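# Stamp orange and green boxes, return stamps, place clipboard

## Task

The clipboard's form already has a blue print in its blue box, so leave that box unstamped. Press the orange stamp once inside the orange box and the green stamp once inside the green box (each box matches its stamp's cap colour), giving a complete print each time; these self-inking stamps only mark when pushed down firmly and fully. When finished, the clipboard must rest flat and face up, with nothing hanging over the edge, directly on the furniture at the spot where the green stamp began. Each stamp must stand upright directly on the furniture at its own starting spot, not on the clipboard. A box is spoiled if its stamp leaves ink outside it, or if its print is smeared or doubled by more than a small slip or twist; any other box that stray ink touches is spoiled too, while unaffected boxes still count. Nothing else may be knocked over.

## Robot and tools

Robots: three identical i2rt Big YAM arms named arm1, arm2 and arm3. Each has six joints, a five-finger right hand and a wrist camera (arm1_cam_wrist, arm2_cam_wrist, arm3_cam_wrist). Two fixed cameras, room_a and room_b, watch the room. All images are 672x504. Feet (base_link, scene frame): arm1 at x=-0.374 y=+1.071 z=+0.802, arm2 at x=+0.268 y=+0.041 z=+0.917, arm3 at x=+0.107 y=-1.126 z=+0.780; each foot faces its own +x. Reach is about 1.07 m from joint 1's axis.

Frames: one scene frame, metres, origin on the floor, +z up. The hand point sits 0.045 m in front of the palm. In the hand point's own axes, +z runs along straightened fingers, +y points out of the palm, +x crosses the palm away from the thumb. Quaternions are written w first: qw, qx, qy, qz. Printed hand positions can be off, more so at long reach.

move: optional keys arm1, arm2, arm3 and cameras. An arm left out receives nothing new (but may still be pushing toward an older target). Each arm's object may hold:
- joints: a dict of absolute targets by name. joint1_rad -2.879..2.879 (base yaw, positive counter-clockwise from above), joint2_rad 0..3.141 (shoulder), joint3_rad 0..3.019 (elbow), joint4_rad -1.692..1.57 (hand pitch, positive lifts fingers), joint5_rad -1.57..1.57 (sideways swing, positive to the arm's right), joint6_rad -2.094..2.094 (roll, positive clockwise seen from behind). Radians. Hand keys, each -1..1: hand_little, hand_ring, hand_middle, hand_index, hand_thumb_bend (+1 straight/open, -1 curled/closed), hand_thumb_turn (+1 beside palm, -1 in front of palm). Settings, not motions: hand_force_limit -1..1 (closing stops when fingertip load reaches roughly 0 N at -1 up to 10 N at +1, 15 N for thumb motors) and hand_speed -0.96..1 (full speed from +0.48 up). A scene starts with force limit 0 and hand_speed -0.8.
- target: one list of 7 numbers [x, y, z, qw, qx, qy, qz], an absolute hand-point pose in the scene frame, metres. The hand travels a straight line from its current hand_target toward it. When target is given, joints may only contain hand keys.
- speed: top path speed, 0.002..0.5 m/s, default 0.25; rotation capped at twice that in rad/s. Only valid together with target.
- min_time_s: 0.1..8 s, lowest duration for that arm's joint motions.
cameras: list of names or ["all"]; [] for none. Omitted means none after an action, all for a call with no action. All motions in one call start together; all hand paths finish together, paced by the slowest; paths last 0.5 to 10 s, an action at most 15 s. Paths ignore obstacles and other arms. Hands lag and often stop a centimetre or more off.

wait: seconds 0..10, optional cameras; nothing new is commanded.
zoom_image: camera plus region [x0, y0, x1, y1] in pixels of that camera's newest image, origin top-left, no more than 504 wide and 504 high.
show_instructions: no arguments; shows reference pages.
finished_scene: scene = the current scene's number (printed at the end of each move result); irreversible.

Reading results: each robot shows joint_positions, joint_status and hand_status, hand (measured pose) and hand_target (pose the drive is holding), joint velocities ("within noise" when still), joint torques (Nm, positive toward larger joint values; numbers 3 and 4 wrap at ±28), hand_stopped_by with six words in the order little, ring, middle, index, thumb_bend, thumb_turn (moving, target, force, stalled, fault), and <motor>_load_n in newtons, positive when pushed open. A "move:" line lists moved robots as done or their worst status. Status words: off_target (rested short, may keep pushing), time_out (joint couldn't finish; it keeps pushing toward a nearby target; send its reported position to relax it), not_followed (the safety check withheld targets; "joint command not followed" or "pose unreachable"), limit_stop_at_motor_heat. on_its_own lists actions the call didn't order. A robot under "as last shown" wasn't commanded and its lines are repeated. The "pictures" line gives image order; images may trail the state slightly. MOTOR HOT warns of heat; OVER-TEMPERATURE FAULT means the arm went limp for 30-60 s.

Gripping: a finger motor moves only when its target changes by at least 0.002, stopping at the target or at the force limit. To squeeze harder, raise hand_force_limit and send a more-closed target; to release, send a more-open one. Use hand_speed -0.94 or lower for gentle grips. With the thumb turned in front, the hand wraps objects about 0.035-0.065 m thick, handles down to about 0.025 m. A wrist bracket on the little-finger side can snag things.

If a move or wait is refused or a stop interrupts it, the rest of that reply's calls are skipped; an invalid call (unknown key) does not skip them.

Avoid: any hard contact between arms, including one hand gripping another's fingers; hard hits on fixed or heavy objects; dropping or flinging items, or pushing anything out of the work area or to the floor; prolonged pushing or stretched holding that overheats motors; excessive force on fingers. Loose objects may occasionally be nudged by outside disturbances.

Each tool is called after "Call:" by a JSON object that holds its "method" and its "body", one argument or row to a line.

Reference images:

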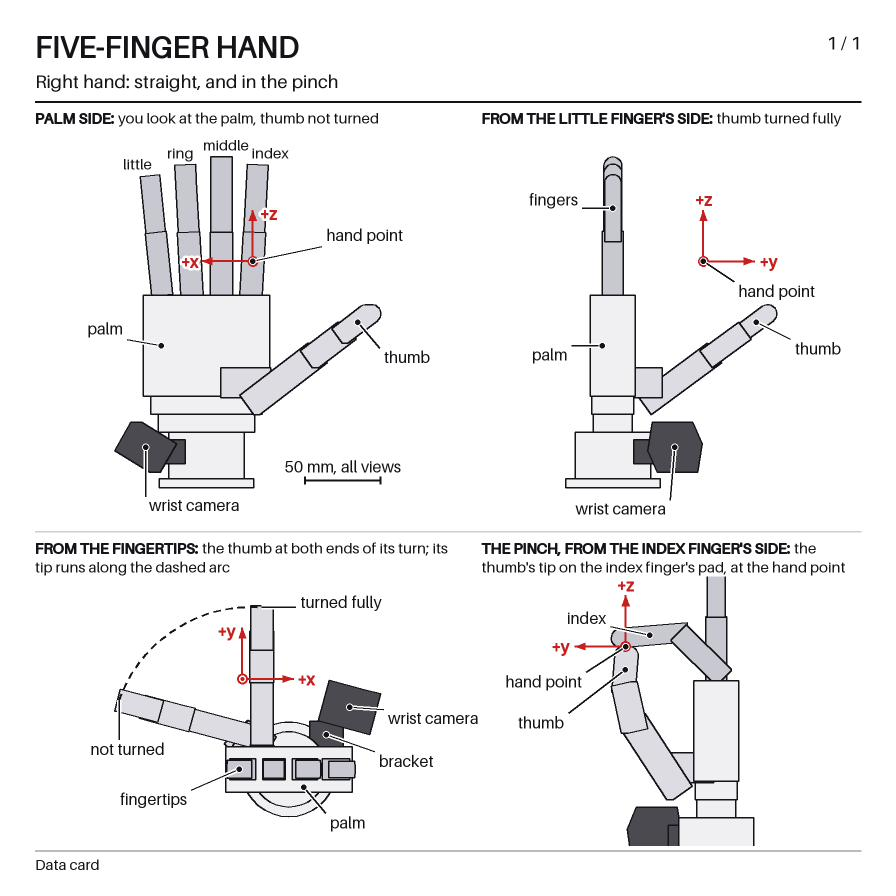

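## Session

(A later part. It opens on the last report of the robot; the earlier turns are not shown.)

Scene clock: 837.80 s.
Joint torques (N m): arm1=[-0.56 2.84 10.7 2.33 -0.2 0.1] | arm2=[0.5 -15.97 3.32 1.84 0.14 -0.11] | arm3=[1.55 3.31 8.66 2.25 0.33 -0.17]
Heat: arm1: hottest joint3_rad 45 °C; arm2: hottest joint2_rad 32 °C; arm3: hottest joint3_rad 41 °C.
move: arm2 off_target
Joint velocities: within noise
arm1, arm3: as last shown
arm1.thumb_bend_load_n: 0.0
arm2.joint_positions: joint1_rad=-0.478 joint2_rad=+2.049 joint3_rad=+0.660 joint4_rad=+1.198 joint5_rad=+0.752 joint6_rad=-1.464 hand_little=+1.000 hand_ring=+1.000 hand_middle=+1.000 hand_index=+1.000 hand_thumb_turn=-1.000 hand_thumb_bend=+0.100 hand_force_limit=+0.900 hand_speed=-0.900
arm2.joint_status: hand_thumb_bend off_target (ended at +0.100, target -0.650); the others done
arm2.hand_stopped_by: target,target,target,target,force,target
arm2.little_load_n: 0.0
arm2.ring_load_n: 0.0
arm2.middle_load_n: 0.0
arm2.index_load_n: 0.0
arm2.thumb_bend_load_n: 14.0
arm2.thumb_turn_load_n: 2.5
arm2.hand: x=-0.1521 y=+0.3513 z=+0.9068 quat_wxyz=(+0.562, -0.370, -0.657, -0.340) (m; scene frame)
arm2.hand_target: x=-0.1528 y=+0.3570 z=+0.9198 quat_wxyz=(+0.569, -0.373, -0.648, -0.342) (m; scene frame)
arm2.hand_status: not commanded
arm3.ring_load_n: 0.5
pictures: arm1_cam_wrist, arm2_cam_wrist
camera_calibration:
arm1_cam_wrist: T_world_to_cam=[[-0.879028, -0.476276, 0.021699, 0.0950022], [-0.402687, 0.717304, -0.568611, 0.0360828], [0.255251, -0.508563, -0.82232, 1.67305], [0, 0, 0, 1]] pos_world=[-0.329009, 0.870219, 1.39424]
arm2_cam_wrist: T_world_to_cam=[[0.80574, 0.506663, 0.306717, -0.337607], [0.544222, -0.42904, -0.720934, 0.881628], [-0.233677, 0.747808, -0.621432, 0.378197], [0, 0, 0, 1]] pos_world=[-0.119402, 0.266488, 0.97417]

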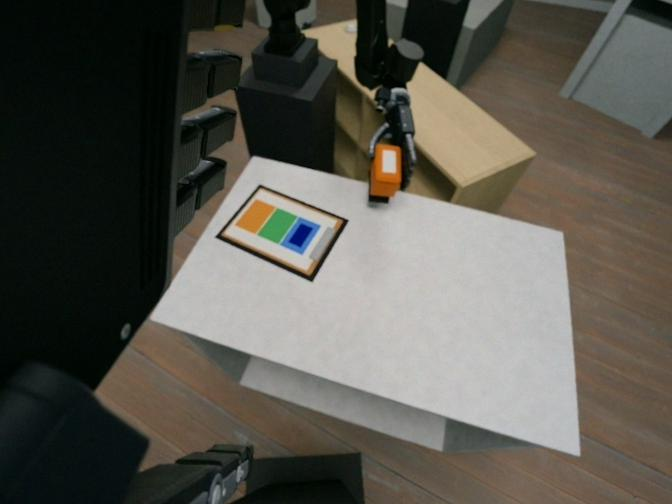

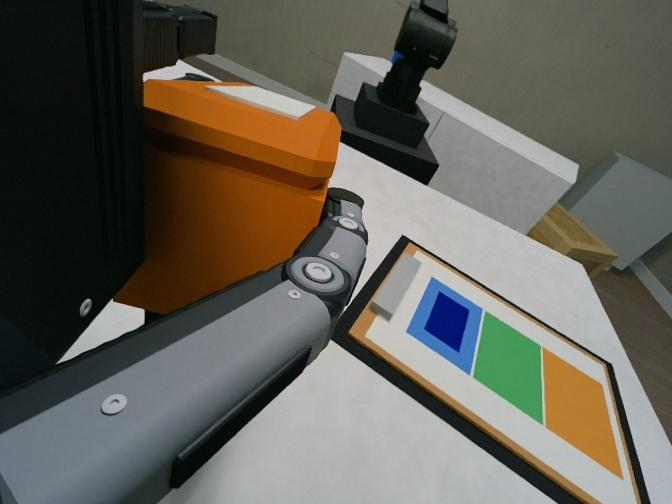

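Call:
{"method": "move", "body": {
  "arm2": {"target": [0.066, 0.482, 0.92, -0.4972, 0.4954, 0.56, 0.4399], "speed": 0.12},
  "cameras": ["arm2_cam_wrist", "arm1_cam_wrist"]
}}

Call:
{"method": "zoom_image", "body": {
  "camera": "arm1_cam_wrist",
  "region": [190, 110, 350, 290]
}}

Scene clock: 877.93 s.
Joint torques (N m): arm1=[-0.56 3.66 10.54 2.29 -0.22 0.15] | arm2=[1.03 -14.56 2.25 2.78 0.1 -0.13] | arm3=[1.44 3.31 8.66 2.26 0.33 -0.17]
Heat: arm1: hottest joint3_rad 45 °C; arm2: hottest joint2_rad 32 °C; arm3: hottest joint3_rad 41 °C.
move: arm2 off_target
Joint velocities: within noise
arm1: as last shown
arm2.joint_positions: joint1_rad=-0.976 joint2_rad=+2.023 joint3_rad=+0.501 joint4_rad=+1.318 joint5_rad=+0.646 joint6_rad=-1.464 hand_little=+1.000 hand_ring=+1.000 hand_middle=+1.000 hand_index=+1.000 hand_thumb_turn=-1.000 hand_thumb_bend=+0.100 hand_force_limit=+0.900 hand_speed=-0.900
arm2.joint_status: not commanded
arm2.hand_stopped_by: target,target,target,target,force,target
arm2.little_load_n: 0.5
arm2.ring_load_n: 0.0
arm2.middle_load_n: 0.0
arm2.index_load_n: 0.0
arm2.thumb_bend_load_n: 14.5
arm2.thumb_turn_load_n: 2.5
arm2.hand: x=+0.0681 y=+0.4764 z=+0.9026 quat_wxyz=(+0.481, -0.498, -0.575, -0.436) (m; scene frame)
arm2.hand_target: x=+0.0663 y=+0.4818 z=+0.9197 quat_wxyz=(+0.497, -0.496, -0.560, -0.440) (m; scene frame)
arm2.hand_status: off_target (0.018 m and 2.6 deg from the pose sent, 0.255 m and 22.7 deg at the start)
arm3.joint_positions: joint1_rad=+1.587 joint2_rad=+0.632 joint3_rad=+1.505 joint4_rad=-1.385 joint5_rad=-0.003 joint6_rad=-1.291 hand_little=+1.000 hand_ring=+1.000 hand_middle=+1.000 hand_index=+1.000 hand_thumb_turn=+1.000 hand_thumb_bend=+1.000 hand_force_limit=+0.000 hand_speed=-0.800
arm3.joint_status: not commanded
arm3.hand_stopped_by: target,target,target,target,target,target
arm3.little_load_n: 0.0
arm3.ring_load_n: 0.0
arm3.middle_load_n: 0.0
arm3.index_load_n: 0.0
arm3.thumb_bend_load_n: 0.0
arm3.thumb_turn_load_n: 0.0
arm3.hand: x=+0.0349 y=-1.3314 z=+1.3102 quat_wxyz=(-0.324, -0.482, +0.715, -0.389) (m; scene frame)
arm3.hand_target: x=+0.0367 y=-1.3307 z=+1.3225 quat_wxyz=(-0.332, -0.485, +0.704, -0.398) (m; scene frame)
arm3.hand_status: not commanded
pictures: arm1_cam_wrist, arm2_cam_wrist
camera_calibration:
arm1_cam_wrist: T_world_to_cam=[[-0.879028, -0.476276, 0.021699, 0.0950022], [-0.402687, 0.717304, -0.568611, 0.0360828], [0.255251, -0.508563, -0.82232, 1.67305], [0, 0, 0, 1]] pos_world=[-0.329009, 0.870219, 1.39424]
arm2_cam_wrist: T_world_to_cam=[[0.940222, 0.165305, 0.297753, -0.41555], [0.333768, -0.62104, -0.70916, 0.907661], [0.0676887, 0.766149, -0.639089, 0.320213], [0, 0, 0, 1]] pos_world=[0.0660857, 0.387055, 0.972053]

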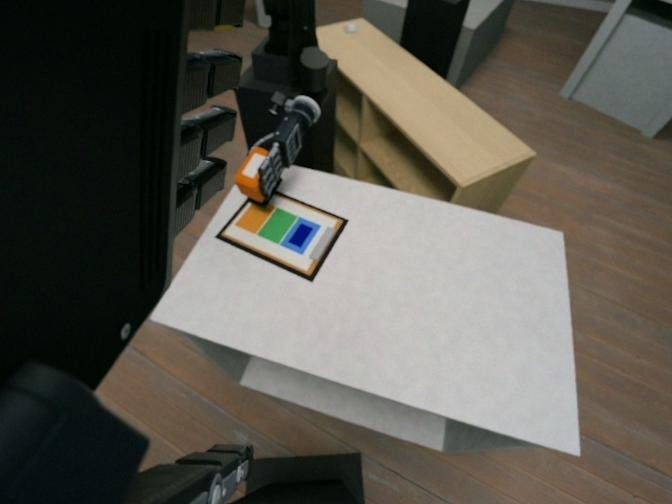

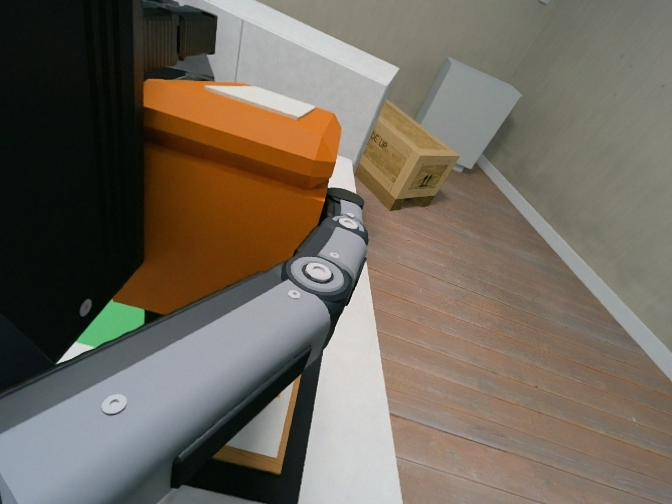

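Scaled by 2.800 from the camera's 672x504 image, which has a finer 960x720 frame.

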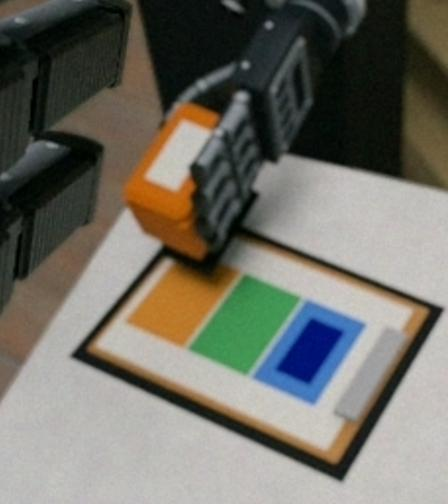

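Call:
{"method": "move", "body": {
  "arm2": {"target": [0.082, 0.507, 0.878, -0.5344, 0.4917, 0.5462, 0.4175], "speed": 0.06},
  "cameras": ["arm2_cam_wrist", "arm1_cam_wrist"]
}}

Call:
{"method": "zoom_image", "body": {
  "camera": "arm1_cam_wrist",
  "region": [190, 120, 350, 290]
}}

Scene clock: 919.73 s.
Joint torques (N m): arm1=[0.38 3.31 10.52 2.45 -0.23 0.15] | arm2=[0.67 -11.58 2.39 2.99 0.04 0.05] | arm3=[1.49 3.25 8.69 2.24 0.33 -0.16]
Heat: arm1: hottest joint3_rad 45 °C; arm2: hottest joint2_rad 31 °C; arm3: hottest joint3_rad 41 °C.
move: arm2 done
Joint velocities: within noise
arm1.joint_positions: joint1_rad=+1.491 joint2_rad=+0.614 joint3_rad=+1.322 joint4_rad=-1.165 joint5_rad=+0.001 joint6_rad=-1.311 hand_little=+1.000 hand_ring=+1.000 hand_middle=+1.000 hand_index=+1.000 hand_thumb_turn=+1.000 hand_thumb_bend=+1.000 hand_force_limit=+0.000 hand_speed=-0.800
arm1.joint_status: not commanded
arm1.hand_stopped_by: target,target,target,target,target,target
arm1.little_load_n: 0.0
arm1.ring_load_n: 0.0
arm1.middle_load_n: 0.0
arm1.index_load_n: -0.5
arm1.thumb_bend_load_n: 0.0
arm1.thumb_turn_load_n: 0.5
arm1.hand: x=-0.3025 y=+0.8150 z=+1.2963 quat_wxyz=(+0.219, +0.658, -0.535, +0.482) (m; scene frame)
arm1.hand_target: x=-0.3003 y=+0.8175 z=+1.3067 quat_wxyz=(+0.217, +0.653, -0.532, +0.494) (m; scene frame)
arm1.hand_status: not commanded
arm2.joint_positions: joint1_rad=-1.079 joint2_rad=+2.176 joint3_rad=+0.527 joint4_rad=+1.533 joint5_rad=+0.492 joint6_rad=-1.458 hand_little=+1.000 hand_ring=+1.000 hand_middle=+1.000 hand_index=+1.000 hand_thumb_turn=-1.000 hand_thumb_bend=+0.100 hand_force_limit=+0.900 hand_speed=-0.900
arm2.joint_status: not commanded
arm2.hand_stopped_by: target,target,target,target,force,target
arm2.little_load_n: 0.0
arm2.ring_load_n: 0.0
arm2.middle_load_n: 0.0
arm2.index_load_n: 0.0
arm2.thumb_bend_load_n: 14.5
arm2.thumb_turn_load_n: 2.0
arm2.hand: x=+0.0816 y=+0.5018 z=+0.8785 quat_wxyz=(+0.526, -0.490, -0.556, -0.416) (m; scene frame)
arm2.hand_target: x=+0.0821 y=+0.5069 z=+0.8780 quat_wxyz=(+0.534, -0.492, -0.546, -0.417) (m; scene frame)
arm2.hand_status: done (0.005 m and 1.5 deg from the pose sent, 0.042 m and 7.3 deg at the start)
arm3: as last shown
pictures: arm1_cam_wrist, arm2_cam_wrist
camera_calibration:
arm1_cam_wrist: T_world_to_cam=[[-0.879028, -0.476276, 0.021699, 0.0950022], [-0.402687, 0.717304, -0.568611, 0.0360828], [0.255251, -0.508563, -0.82232, 1.67305], [0, 0, 0, 1]] pos_world=[-0.329009, 0.870219, 1.39424]
arm2_cam_wrist: T_world_to_cam=[[0.952843, 0.199559, 0.228618, -0.382681], [0.302654, -0.569947, -0.763911, 0.92679], [-0.0221451, 0.79708, -0.603468, 0.244948], [0, 0, 0, 1]] pos_world=[0.0895627, 0.409345, 0.943291]

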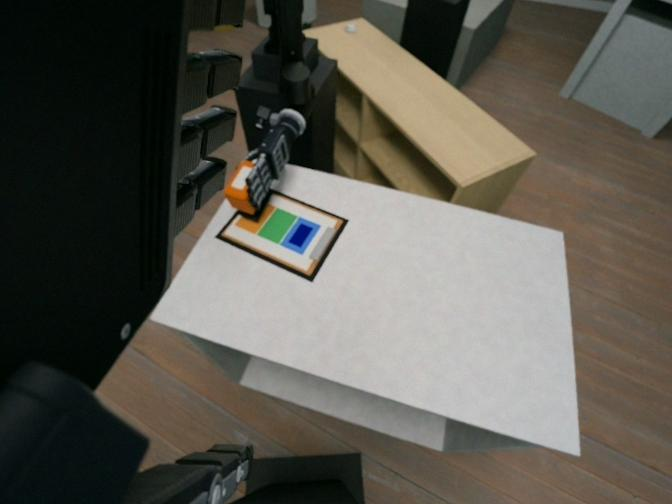

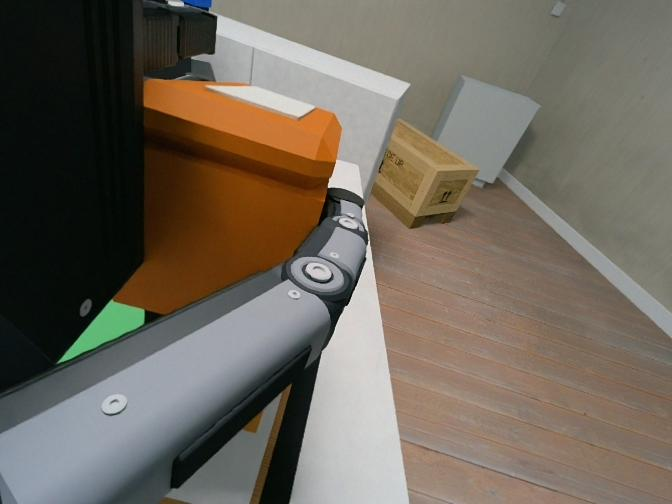

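Scaled by 2.965 from the camera's 672x504 image, which has a finer 960x720 frame.

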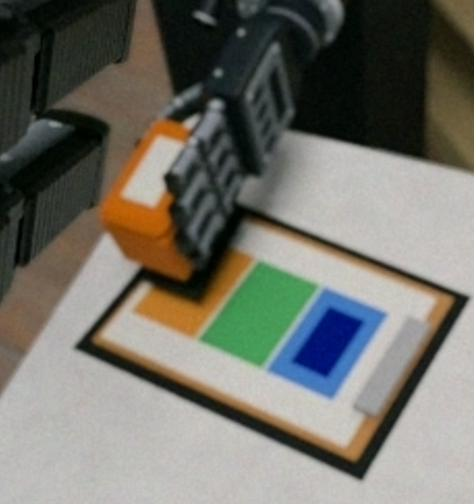

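Call:
{"method": "zoom_image", "body": {
  "camera": "arm1_cam_wrist",
  "region": [215, 150, 295, 240]
}}

Call:
{"method": "move", "body": {
  "cameras": ["room_a", "room_b", "arm1_cam_wrist"]
}}

Call:
{"method": "zoom_image", "body": {
  "camera": "room_a",
  "region": [270, 180, 370, 260]
}}

Call:
{"method": "zoom_image", "body": {
  "camera": "room_b",
  "region": [390, 140, 490, 240]
}}

Scaled by 5.600 from the camera's 672x504 image, which has a finer 960x720 frame.

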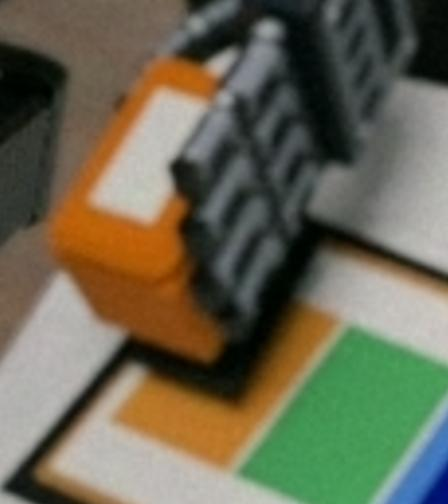

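Scene clock: 931.23 s.
Joint torques (N m): arm1=[-0.15 3.37 10.54 2.41 -0.23 0.17] | arm2=[0.67 -11.58 2.37 2.96 0.04 0.04] | arm3=[1.49 3.19 8.66 2.25 0.33 -0.16]
Heat: arm1: hottest joint3_rad 45 °C; arm2: hottest joint2_rad 31 °C; arm3: hottest joint3_rad 41 °C.
Joint velocities: within noise
arm1.joint_positions: joint1_rad=+1.491 joint2_rad=+0.614 joint3_rad=+1.322 joint4_rad=-1.165 joint5_rad=+0.001 joint6_rad=-1.311 hand_little=+1.000 hand_ring=+1.000 hand_middle=+1.000 hand_index=+1.000 hand_thumb_turn=+1.000 hand_thumb_bend=+1.000 hand_force_limit=+0.000 hand_speed=-0.800
arm1.joint_status: not commanded
arm1.hand_stopped_by: target,target,target,target,target,target
arm1.little_load_n: 0.0
arm1.ring_load_n: -0.5
arm1.middle_load_n: 0.0
arm1.index_load_n: -0.5
arm1.thumb_bend_load_n: 0.0
arm1.thumb_turn_load_n: 0.0
arm1.hand: x=-0.3025 y=+0.8150 z=+1.2963 quat_wxyz=(+0.219, +0.658, -0.535, +0.482) (m; scene frame)
arm1.hand_target: x=-0.3003 y=+0.8175 z=+1.3067 quat_wxyz=(+0.217, +0.653, -0.532, +0.494) (m; scene frame)
arm1.hand_status: not commanded
arm2.joint_positions: joint1_rad=-1.079 joint2_rad=+2.176 joint3_rad=+0.527 joint4_rad=+1.533 joint5_rad=+0.492 joint6_rad=-1.458 hand_little=+1.000 hand_ring=+1.000 hand_middle=+1.000 hand_index=+1.000 hand_thumb_turn=-1.000 hand_thumb_bend=+0.100 hand_force_limit=+0.900 hand_speed=-0.900
arm2.joint_status: not commanded
arm2.hand_stopped_by: target,target,target,target,force,target
arm2.little_load_n: 0.0
arm2.ring_load_n: 0.0
arm2.middle_load_n: 0.0
arm2.index_load_n: 0.0
arm2.thumb_bend_load_n: 14.5
arm2.thumb_turn_load_n: 2.0
arm2.hand: x=+0.0816 y=+0.5018 z=+0.8785 quat_wxyz=(+0.526, -0.490, -0.556, -0.416) (m; scene frame)
arm2.hand_target: x=+0.0821 y=+0.5069 z=+0.8780 quat_wxyz=(+0.534, -0.492, -0.546, -0.417) (m; scene frame)
arm2.hand_status: done (0.005 m and 1.5 deg from the pose sent, 0.042 m and 7.3 deg at the start)
arm3.joint_positions: joint1_rad=+1.587 joint2_rad=+0.632 joint3_rad=+1.505 joint4_rad=-1.385 joint5_rad=-0.003 joint6_rad=-1.291 hand_little=+1.000 hand_ring=+1.000 hand_middle=+1.000 hand_index=+1.000 hand_thumb_turn=+1.000 hand_thumb_bend=+1.000 hand_force_limit=+0.000 hand_speed=-0.800
arm3.joint_status: not commanded
arm3.hand_stopped_by: target,target,target,target,target,target
arm3.little_load_n: 0.0
arm3.ring_load_n: 0.0
arm3.middle_load_n: 0.0
arm3.index_load_n: 0.0
arm3.thumb_bend_load_n: 0.0
arm3.thumb_turn_load_n: 0.0
arm3.hand: x=+0.0349 y=-1.3314 z=+1.3102 quat_wxyz=(-0.324, -0.482, +0.715, -0.389) (m; scene frame)
arm3.hand_target: x=+0.0367 y=-1.3307 z=+1.3225 quat_wxyz=(-0.332, -0.485, +0.704, -0.398) (m; scene frame)
arm3.hand_status: not commanded
pictures: arm1_cam_wrist, room_a, room_b
camera_calibration:
arm1_cam_wrist: T_world_to_cam=[[-0.879028, -0.476276, 0.021699, 0.0950022], [-0.402687, 0.717304, -0.568611, 0.0360828], [0.255251, -0.508563, -0.82232, 1.67305], [0, 0, 0, 1]] pos_world=[-0.329009, 0.870219, 1.39424]

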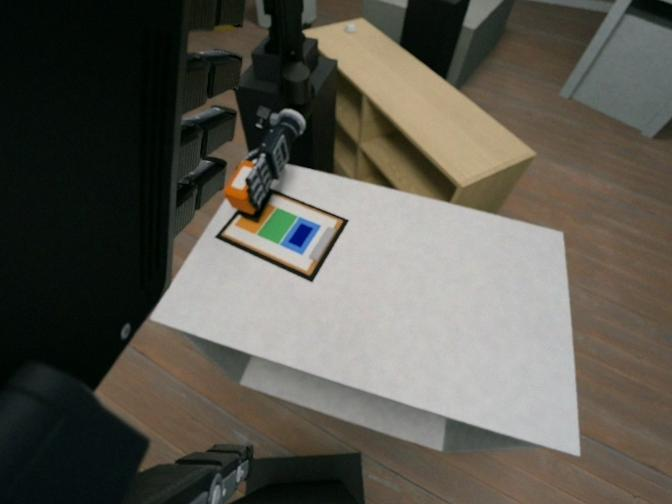

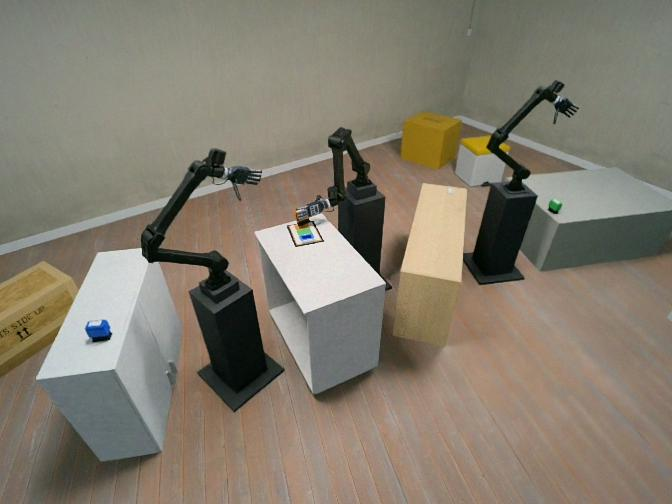

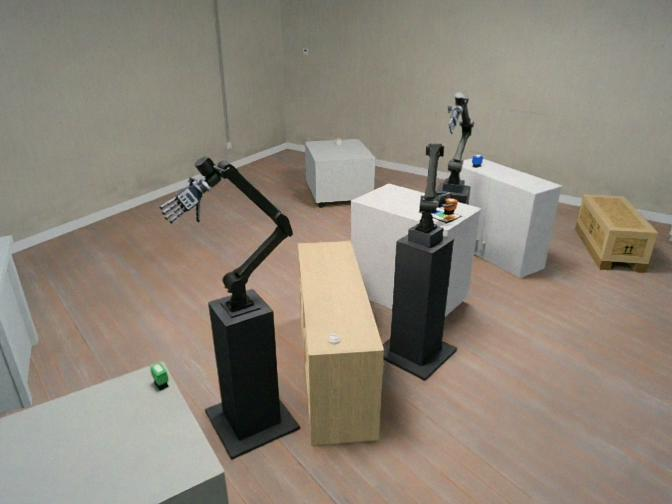

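Scaled by 5.040 from the camera's 672x504 image, which has a finer 960x720 frame.

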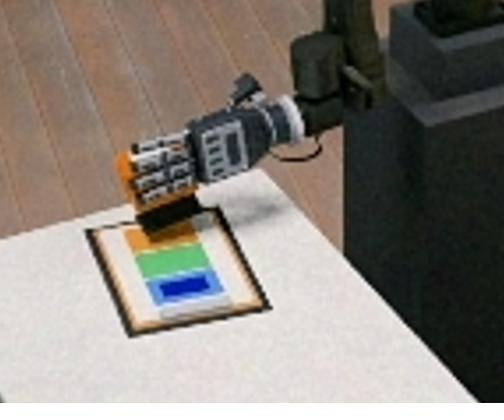

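Scaled by 5.040 from the camera's 672x504 image, which has a finer 960x720 frame.

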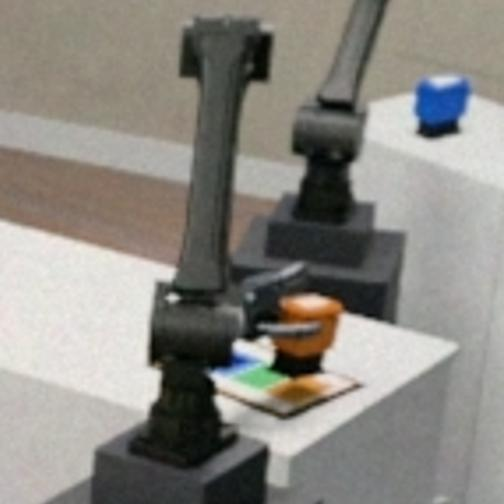

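Call:
{"method": "move", "body": {
  "arm2": {"target": [0.085, 0.505, 0.862, -0.5344, 0.4917, 0.5462, 0.4175], "speed": 0.04},
  "cameras": ["room_a", "arm1_cam_wrist", "arm2_cam_wrist"]
}}

Call:
{"method": "zoom_image", "body": {
  "camera": "room_a",
  "region": [270, 180, 370, 260]
}}

Call:
{"method": "zoom_image", "body": {
  "camera": "arm1_cam_wrist",
  "region": [215, 150, 315, 250]
}}

Scene clock: 972.30 s.
Joint torques (N m): arm1=[-0.38 3.08 10.76 2.43 -0.23 0.11] | arm2=[0.56 -11.75 1.89 2.95 0.07 0.06] | arm3=[1.49 3.31 8.69 2.24 0.33 -0.17]
Heat: arm1: hottest joint3_rad 45 °C; arm2: hottest joint3_rad 31 °C; arm3: hottest joint3_rad 41 °C.
move: arm2 done
Joint velocities: within noise
arm1, arm3: as last shown
arm1.ring_load_n: 0.0
arm1.index_load_n: 0.0
arm2.joint_positions: joint1_rad=-1.080 joint2_rad=+2.227 joint3_rad=+0.538 joint4_rad=+1.561 joint5_rad=+0.491 joint6_rad=-1.452 hand_little=+1.000 hand_ring=+1.000 hand_middle=+1.000 hand_index=+1.000 hand_thumb_turn=-1.000 hand_thumb_bend=+0.100 hand_force_limit=+0.900 hand_speed=-0.900
arm2.joint_status: not commanded
arm2.hand_stopped_by: target,target,target,target,force,target
arm2.little_load_n: 0.0
arm2.ring_load_n: -0.5
arm2.middle_load_n: 0.0
arm2.index_load_n: 0.0
arm2.thumb_bend_load_n: 14.5
arm2.thumb_turn_load_n: 2.0
arm2.hand: x=+0.0834 y=+0.5005 z=+0.8632 quat_wxyz=(+0.524, -0.492, -0.558, -0.414) (m; scene frame)
arm2.hand_target: x=+0.0850 y=+0.5050 z=+0.8622 quat_wxyz=(+0.530, -0.495, -0.548, -0.416) (m; scene frame)
arm2.hand_status: done (0.005 m and 1.9 deg from the pose sent, 0.017 m and 1.5 deg at the start; a joint's target at an end of its range on 21 of 29 steps)
pictures: arm1_cam_wrist, arm2_cam_wrist, room_a
camera_calibration:
arm1_cam_wrist: T_world_to_cam=[[-0.879028, -0.476276, 0.021699, 0.0950022], [-0.402687, 0.717304, -0.568611, 0.0360828], [0.255251, -0.508563, -0.82232, 1.67305], [0, 0, 0, 1]] pos_world=[-0.329009, 0.870219, 1.39424]
arm2_cam_wrist: T_world_to_cam=[[0.953007, 0.200267, 0.227314, -0.379962], [0.302252, -0.577639, -0.758273, 0.912813], [-0.0205517, 0.791345, -0.611025, 0.246066], [0, 0, 0, 1]] pos_world=[0.0912637, 0.408647, 0.928884]

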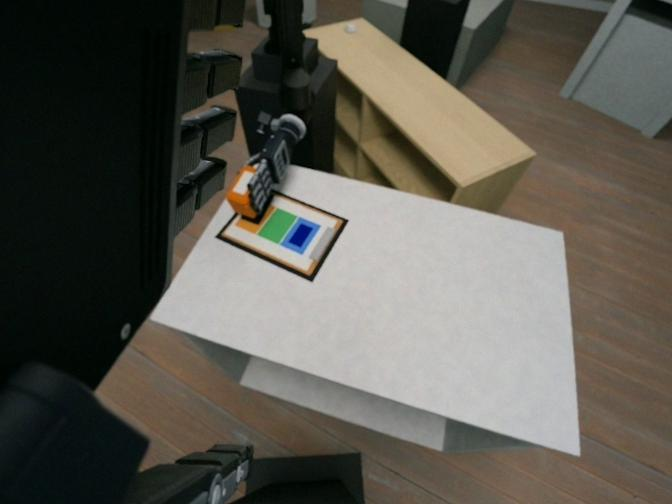

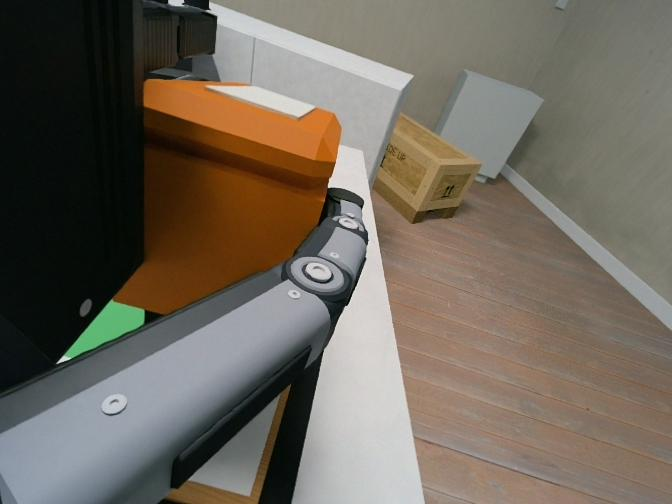

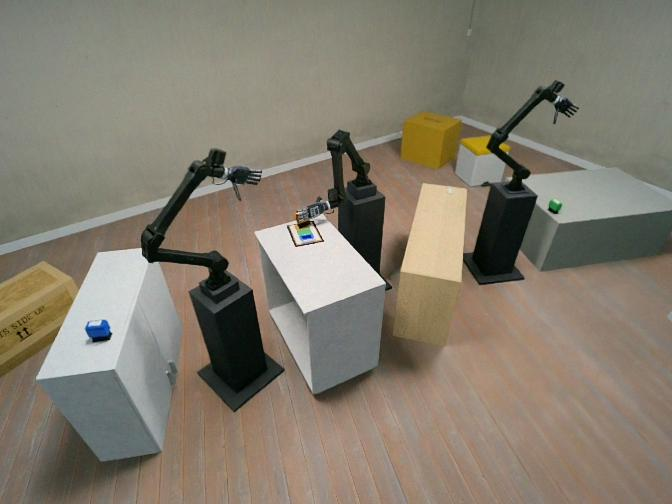

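Scaled by 5.040 from the camera's 672x504 image, which has a finer 960x720 frame.

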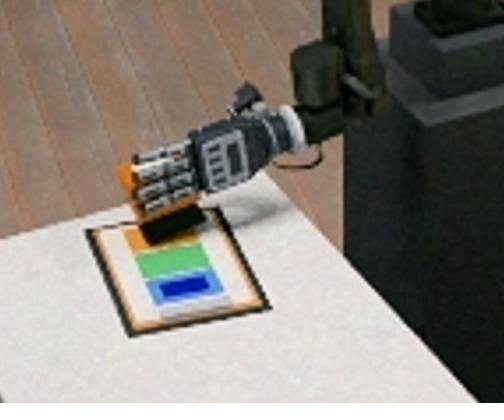

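Scaled by 5.040 from the camera's 672x504 image, which has a finer 960x720 frame.

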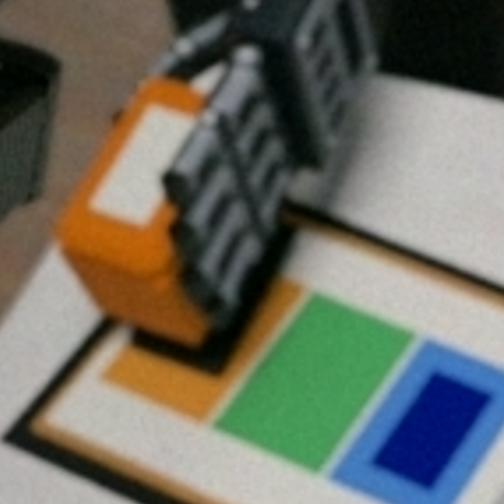

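Call:
{"method": "move", "body": {
  "arm2": {"target": [0.085, 0.509, 0.850, -0.5344, 0.4917, 0.5462, 0.4175], "speed": 0.03},
  "cameras": ["room_a", "arm1_cam_wrist", "arm2_cam_wrist"]
}}

Call:
{"method": "zoom_image", "body": {
  "camera": "room_a",
  "region": [270, 180, 370, 260]
}}

Call:
{"method": "zoom_image", "body": {
  "camera": "arm1_cam_wrist",
  "region": [215, 150, 315, 250]
}}

Scene clock: 995.60 s.
Joint torques (N m): arm1=[-0.56 3.6 10.62 2.4 -0.24 0.12] | arm2=[0.5 -11.34 1.8 2.67 0 0.07] | arm3=[1.44 3.31 8.68 2.25 0.34 -0.16]
Heat: arm1: hottest joint3_rad 45 °C; arm2: hottest joint3_rad 31 °C; arm3: hottest joint3_rad 42 °C.
move: arm2 done
Joint velocities: arm1=[within noise] | arm2=[within noise] | arm3=[-0.005 0.005 -0.046 -0.002 -0.051 -0.095]
arm1, arm3: as last shown
arm2.joint_positions: joint1_rad=-1.086 joint2_rad=+2.251 joint3_rad=+0.562 joint4_rad=+1.569 joint5_rad=+0.488 joint6_rad=-1.450 hand_little=+1.000 hand_ring=+1.000 hand_middle=+1.000 hand_index=+1.000 hand_thumb_turn=-1.000 hand_thumb_bend=+0.100 hand_force_limit=+0.900 hand_speed=-0.900
arm2.joint_status: not commanded
arm2.hand_stopped_by: target,target,target,target,force,target
arm2.little_load_n: 0.0
arm2.ring_load_n: 0.0
arm2.middle_load_n: 0.0
arm2.index_load_n: 0.0
arm2.thumb_bend_load_n: 14.5
arm2.thumb_turn_load_n: 1.5
arm2.hand: x=+0.0814 y=+0.5065 z=+0.8575 quat_wxyz=(+0.526, -0.493, -0.555, -0.415) (m; scene frame)
arm2.hand_target: x=+0.0850 y=+0.5090 z=+0.8503 quat_wxyz=(+0.527, -0.498, -0.550, -0.414) (m; scene frame)
arm2.hand_status: done (0.009 m and 1.4 deg from the pose sent, 0.016 m and 1.9 deg at the start; a joint's target at an end of its range on 29 of 29 steps)
pictures: arm1_cam_wrist, arm2_cam_wrist, room_a
camera_calibration:
arm1_cam_wrist: T_world_to_cam=[[-0.879028, -0.476276, 0.021699, 0.0950022], [-0.402687, 0.717304, -0.568611, 0.0360828], [0.255251, -0.508563, -0.82232, 1.67305], [0, 0, 0, 1]] pos_world=[-0.329009, 0.870219, 1.39424]
arm2_cam_wrist: T_world_to_cam=[[0.955073, 0.196087, 0.222226, -0.371668], [0.295562, -0.574878, -0.762993, 0.915866], [-0.0218601, 0.794396, -0.607006, 0.232936], [0, 0, 0, 1]] pos_world=[0.0893673, 0.414346, 0.922788]

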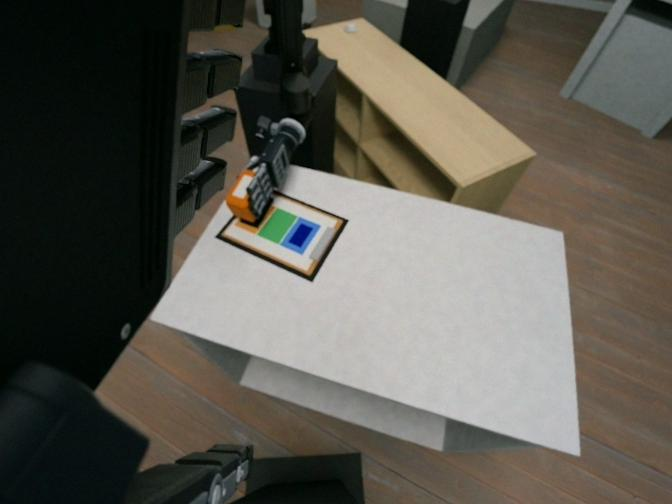

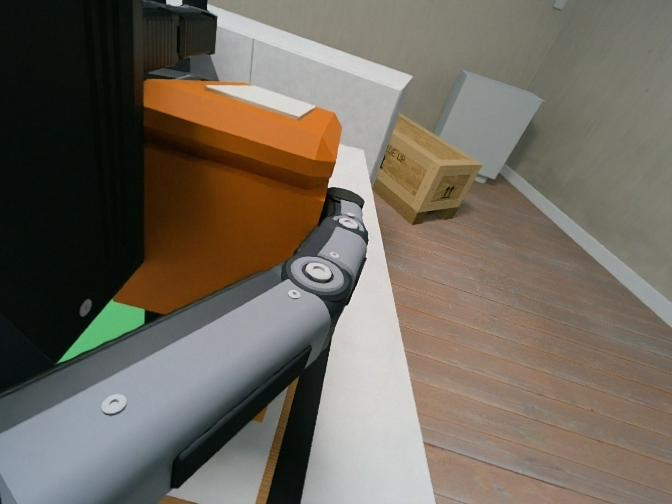

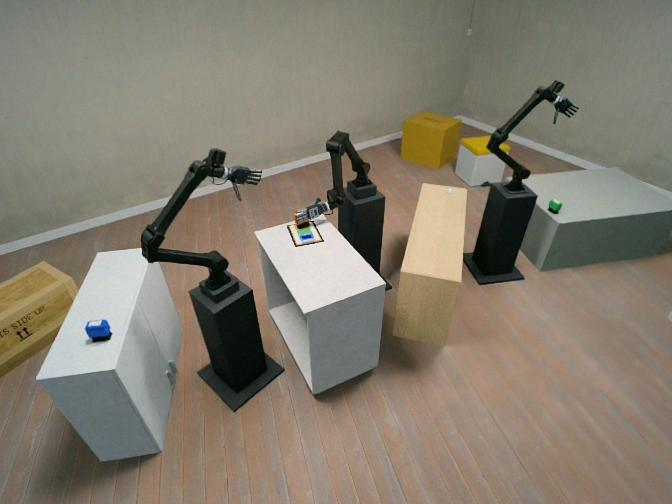

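Scaled by 5.040 from the camera's 672x504 image, which has a finer 960x720 frame.

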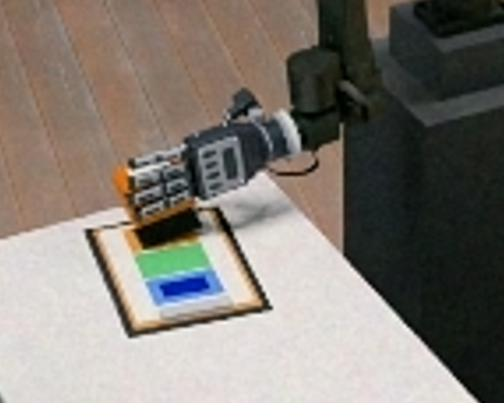

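Scaled by 5.040 from the camera's 672x504 image, which has a finer 960x720 frame.

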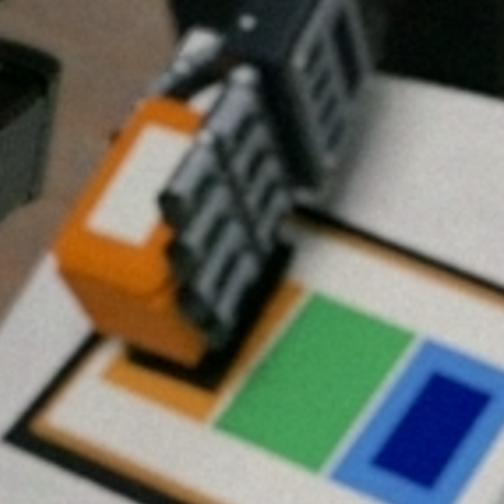

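Call:
{"method": "move", "body": {
  "arm2": {"target": [0.0855, 0.505, 0.841, -0.5233, 0.5058, 0.5331, 0.4313], "speed": 0.03},
  "cameras": ["room_a", "arm1_cam_wrist", "room_b"]
}}

Call:
{"method": "zoom_image", "body": {
  "camera": "room_a",
  "region": [270, 180, 370, 260]
}}

Call:
{"method": "zoom_image", "body": {
  "camera": "arm1_cam_wrist",
  "region": [215, 150, 315, 250]
}}

Scene clock: 1007.57 s.
Joint torques (N m): arm1=[0.09 3.37 10.48 2.21 -0.18 0.15] | arm2=[1.96 -10.93 1.47 2.32 0.27 0.13] | arm3=[1.49 3.25 8.68 2.25 0.33 -0.17]
Heat: arm1: hottest joint3_rad 45 °C; arm2: hottest joint3_rad 31 °C; arm3: hottest joint3_rad 42 °C.
move: arm2 off_target
Joint velocities: within noise
arm1, arm3: as last shown
arm1.index_load_n: -0.5
arm2.joint_positions: joint1_rad=-1.076 joint2_rad=+2.271 joint3_rad=+0.587 joint4_rad=+1.577 joint5_rad=+0.559 joint6_rad=-1.443 hand_little=+1.000 hand_ring=+1.000 hand_middle=+1.000 hand_index=+1.000 hand_thumb_turn=-1.000 hand_thumb_bend=+0.100 hand_force_limit=+0.900 hand_speed=-0.900
arm2.joint_status: not commanded
arm2.hand_stopped_by: target,target,target,target,force,target
arm2.little_load_n: 0.0
arm2.ring_load_n: 0.0
arm2.middle_load_n: -0.5
arm2.index_load_n: 0.0
arm2.thumb_bend_load_n: 14.0
arm2.thumb_turn_load_n: 1.0
arm2.hand: x=+0.0861 y=+0.5089 z=+0.8550 quat_wxyz=(+0.519, -0.508, -0.534, -0.433) (m; scene frame)
arm2.hand_target: x=+0.0855 y=+0.5050 z=+0.8416 quat_wxyz=(+0.516, -0.513, -0.537, -0.428) (m; scene frame)
arm2.hand_status: off_target (0.015 m and 0.6 deg from the pose sent, 0.017 m and 3.4 deg at the start; a joint's target at an end of its range on 41 of 41 steps)
pictures: arm1_cam_wrist, room_a, room_b
camera_calibration:
arm1_cam_wrist: T_world_to_cam=[[-0.879028, -0.476276, 0.021699, 0.0950022], [-0.402687, 0.717304, -0.568611, 0.0360828], [0.255251, -0.508563, -0.82232, 1.67305], [0, 0, 0, 1]] pos_world=[-0.329009, 0.870219, 1.39424]

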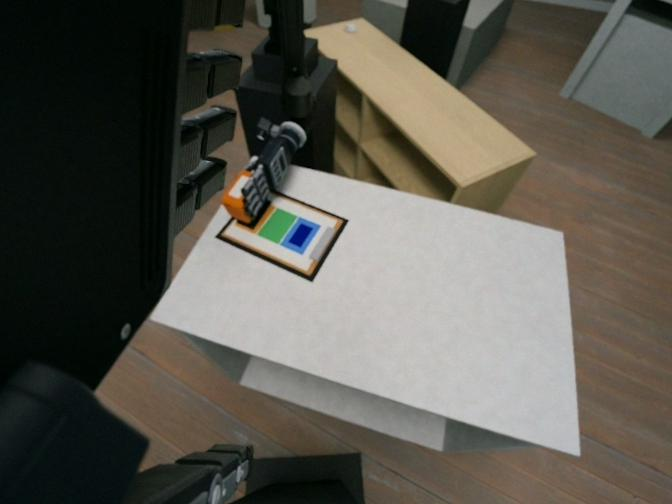

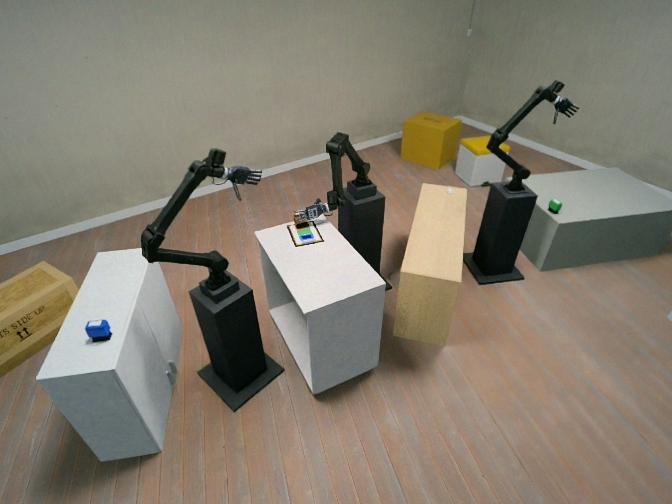

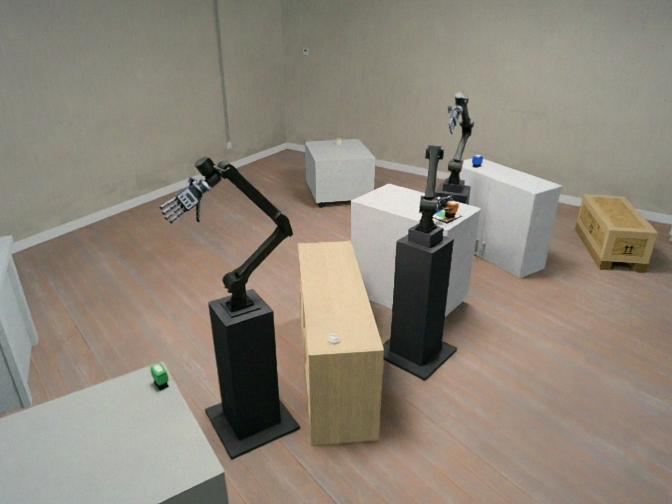

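Scaled by 5.040 from the camera's 672x504 image, which has a finer 960x720 frame.

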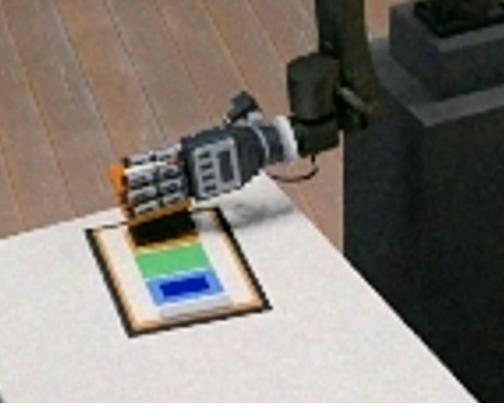

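Scaled by 5.040 from the camera's 672x504 image, which has a finer 960x720 frame.

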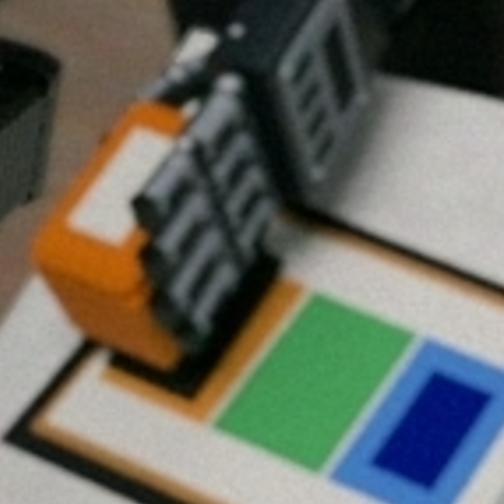

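Call:
{"method": "move", "body": {
  "arm2": {"target": [0.073, 0.506, 0.858, -0.5233, 0.5058, 0.5331, 0.4313], "speed": 0.03},
  "cameras": ["arm1_cam_wrist"]
}}

Call:
{"method": "zoom_image", "body": {
  "camera": "arm1_cam_wrist",
  "region": [215, 150, 315, 250]
}}

Scene clock: 1018.47 s.
Joint torques (N m): arm1=[-0.09 3.25 10.56 2.33 -0.19 0.14] | arm2=[2.55 -14.21 1.65 1.62 0.17 0] | arm3=[1.49 3.31 8.69 2.24 0.33 -0.16]
Heat: arm1: hottest joint3_rad 45 °C; arm2: hottest joint2_rad 31 °C; arm3: hottest joint3_rad 42 °C.
move: arm2 done
Joint velocities: within noise
arm1, arm3: as last shown
arm1.index_load_n: 0.0
arm2.joint_positions: joint1_rad=-1.058 joint2_rad=+2.271 joint3_rad=+0.587 joint4_rad=+1.575 joint5_rad=+0.583 joint6_rad=-1.443 hand_little=+1.000 hand_ring=+1.000 hand_middle=+1.000 hand_index=+1.000 hand_thumb_turn=-1.000 hand_thumb_bend=+0.100 hand_force_limit=+0.900 hand_speed=-0.900
arm2.joint_status: not commanded
arm2.hand_stopped_by: target,target,target,target,force,target
arm2.little_load_n: 0.0
arm2.ring_load_n: 0.0
arm2.middle_load_n: 0.0
arm2.index_load_n: 0.0
arm2.thumb_bend_load_n: 14.0
arm2.thumb_turn_load_n: 0.5
arm2.hand: x=+0.0821 y=+0.5046 z=+0.8549 quat_wxyz=(+0.517, -0.509, -0.534, -0.435) (m; scene frame)
arm2.hand_target: x=+0.0730 y=+0.5059 z=+0.8581 quat_wxyz=(+0.523, -0.506, -0.533, -0.431) (m; scene frame)
arm2.hand_status: done (0.010 m and 0.9 deg from the pose sent, 0.014 m and 0.6 deg at the start)
pictures: arm1_cam_wrist
camera_calibration:
arm1_cam_wrist: T_world_to_cam=[[-0.879028, -0.476276, 0.021699, 0.0950022], [-0.402687, 0.717304, -0.568611, 0.0360828], [0.255251, -0.508563, -0.82232, 1.67305], [0, 0, 0, 1]] pos_world=[-0.329009, 0.870219, 1.39424]

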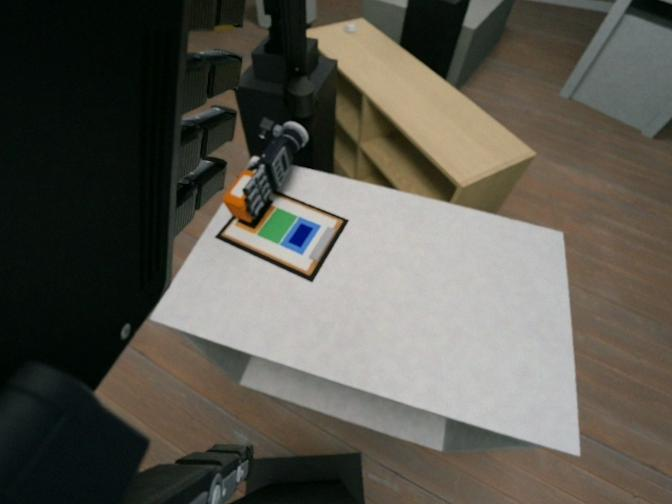

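Scaled by 5.040 from the camera's 672x504 image, which has a finer 960x720 frame.

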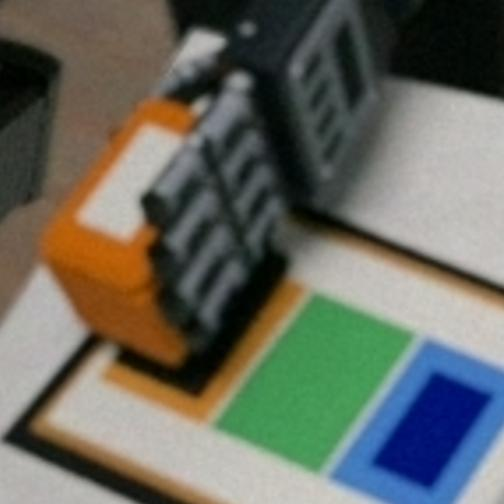

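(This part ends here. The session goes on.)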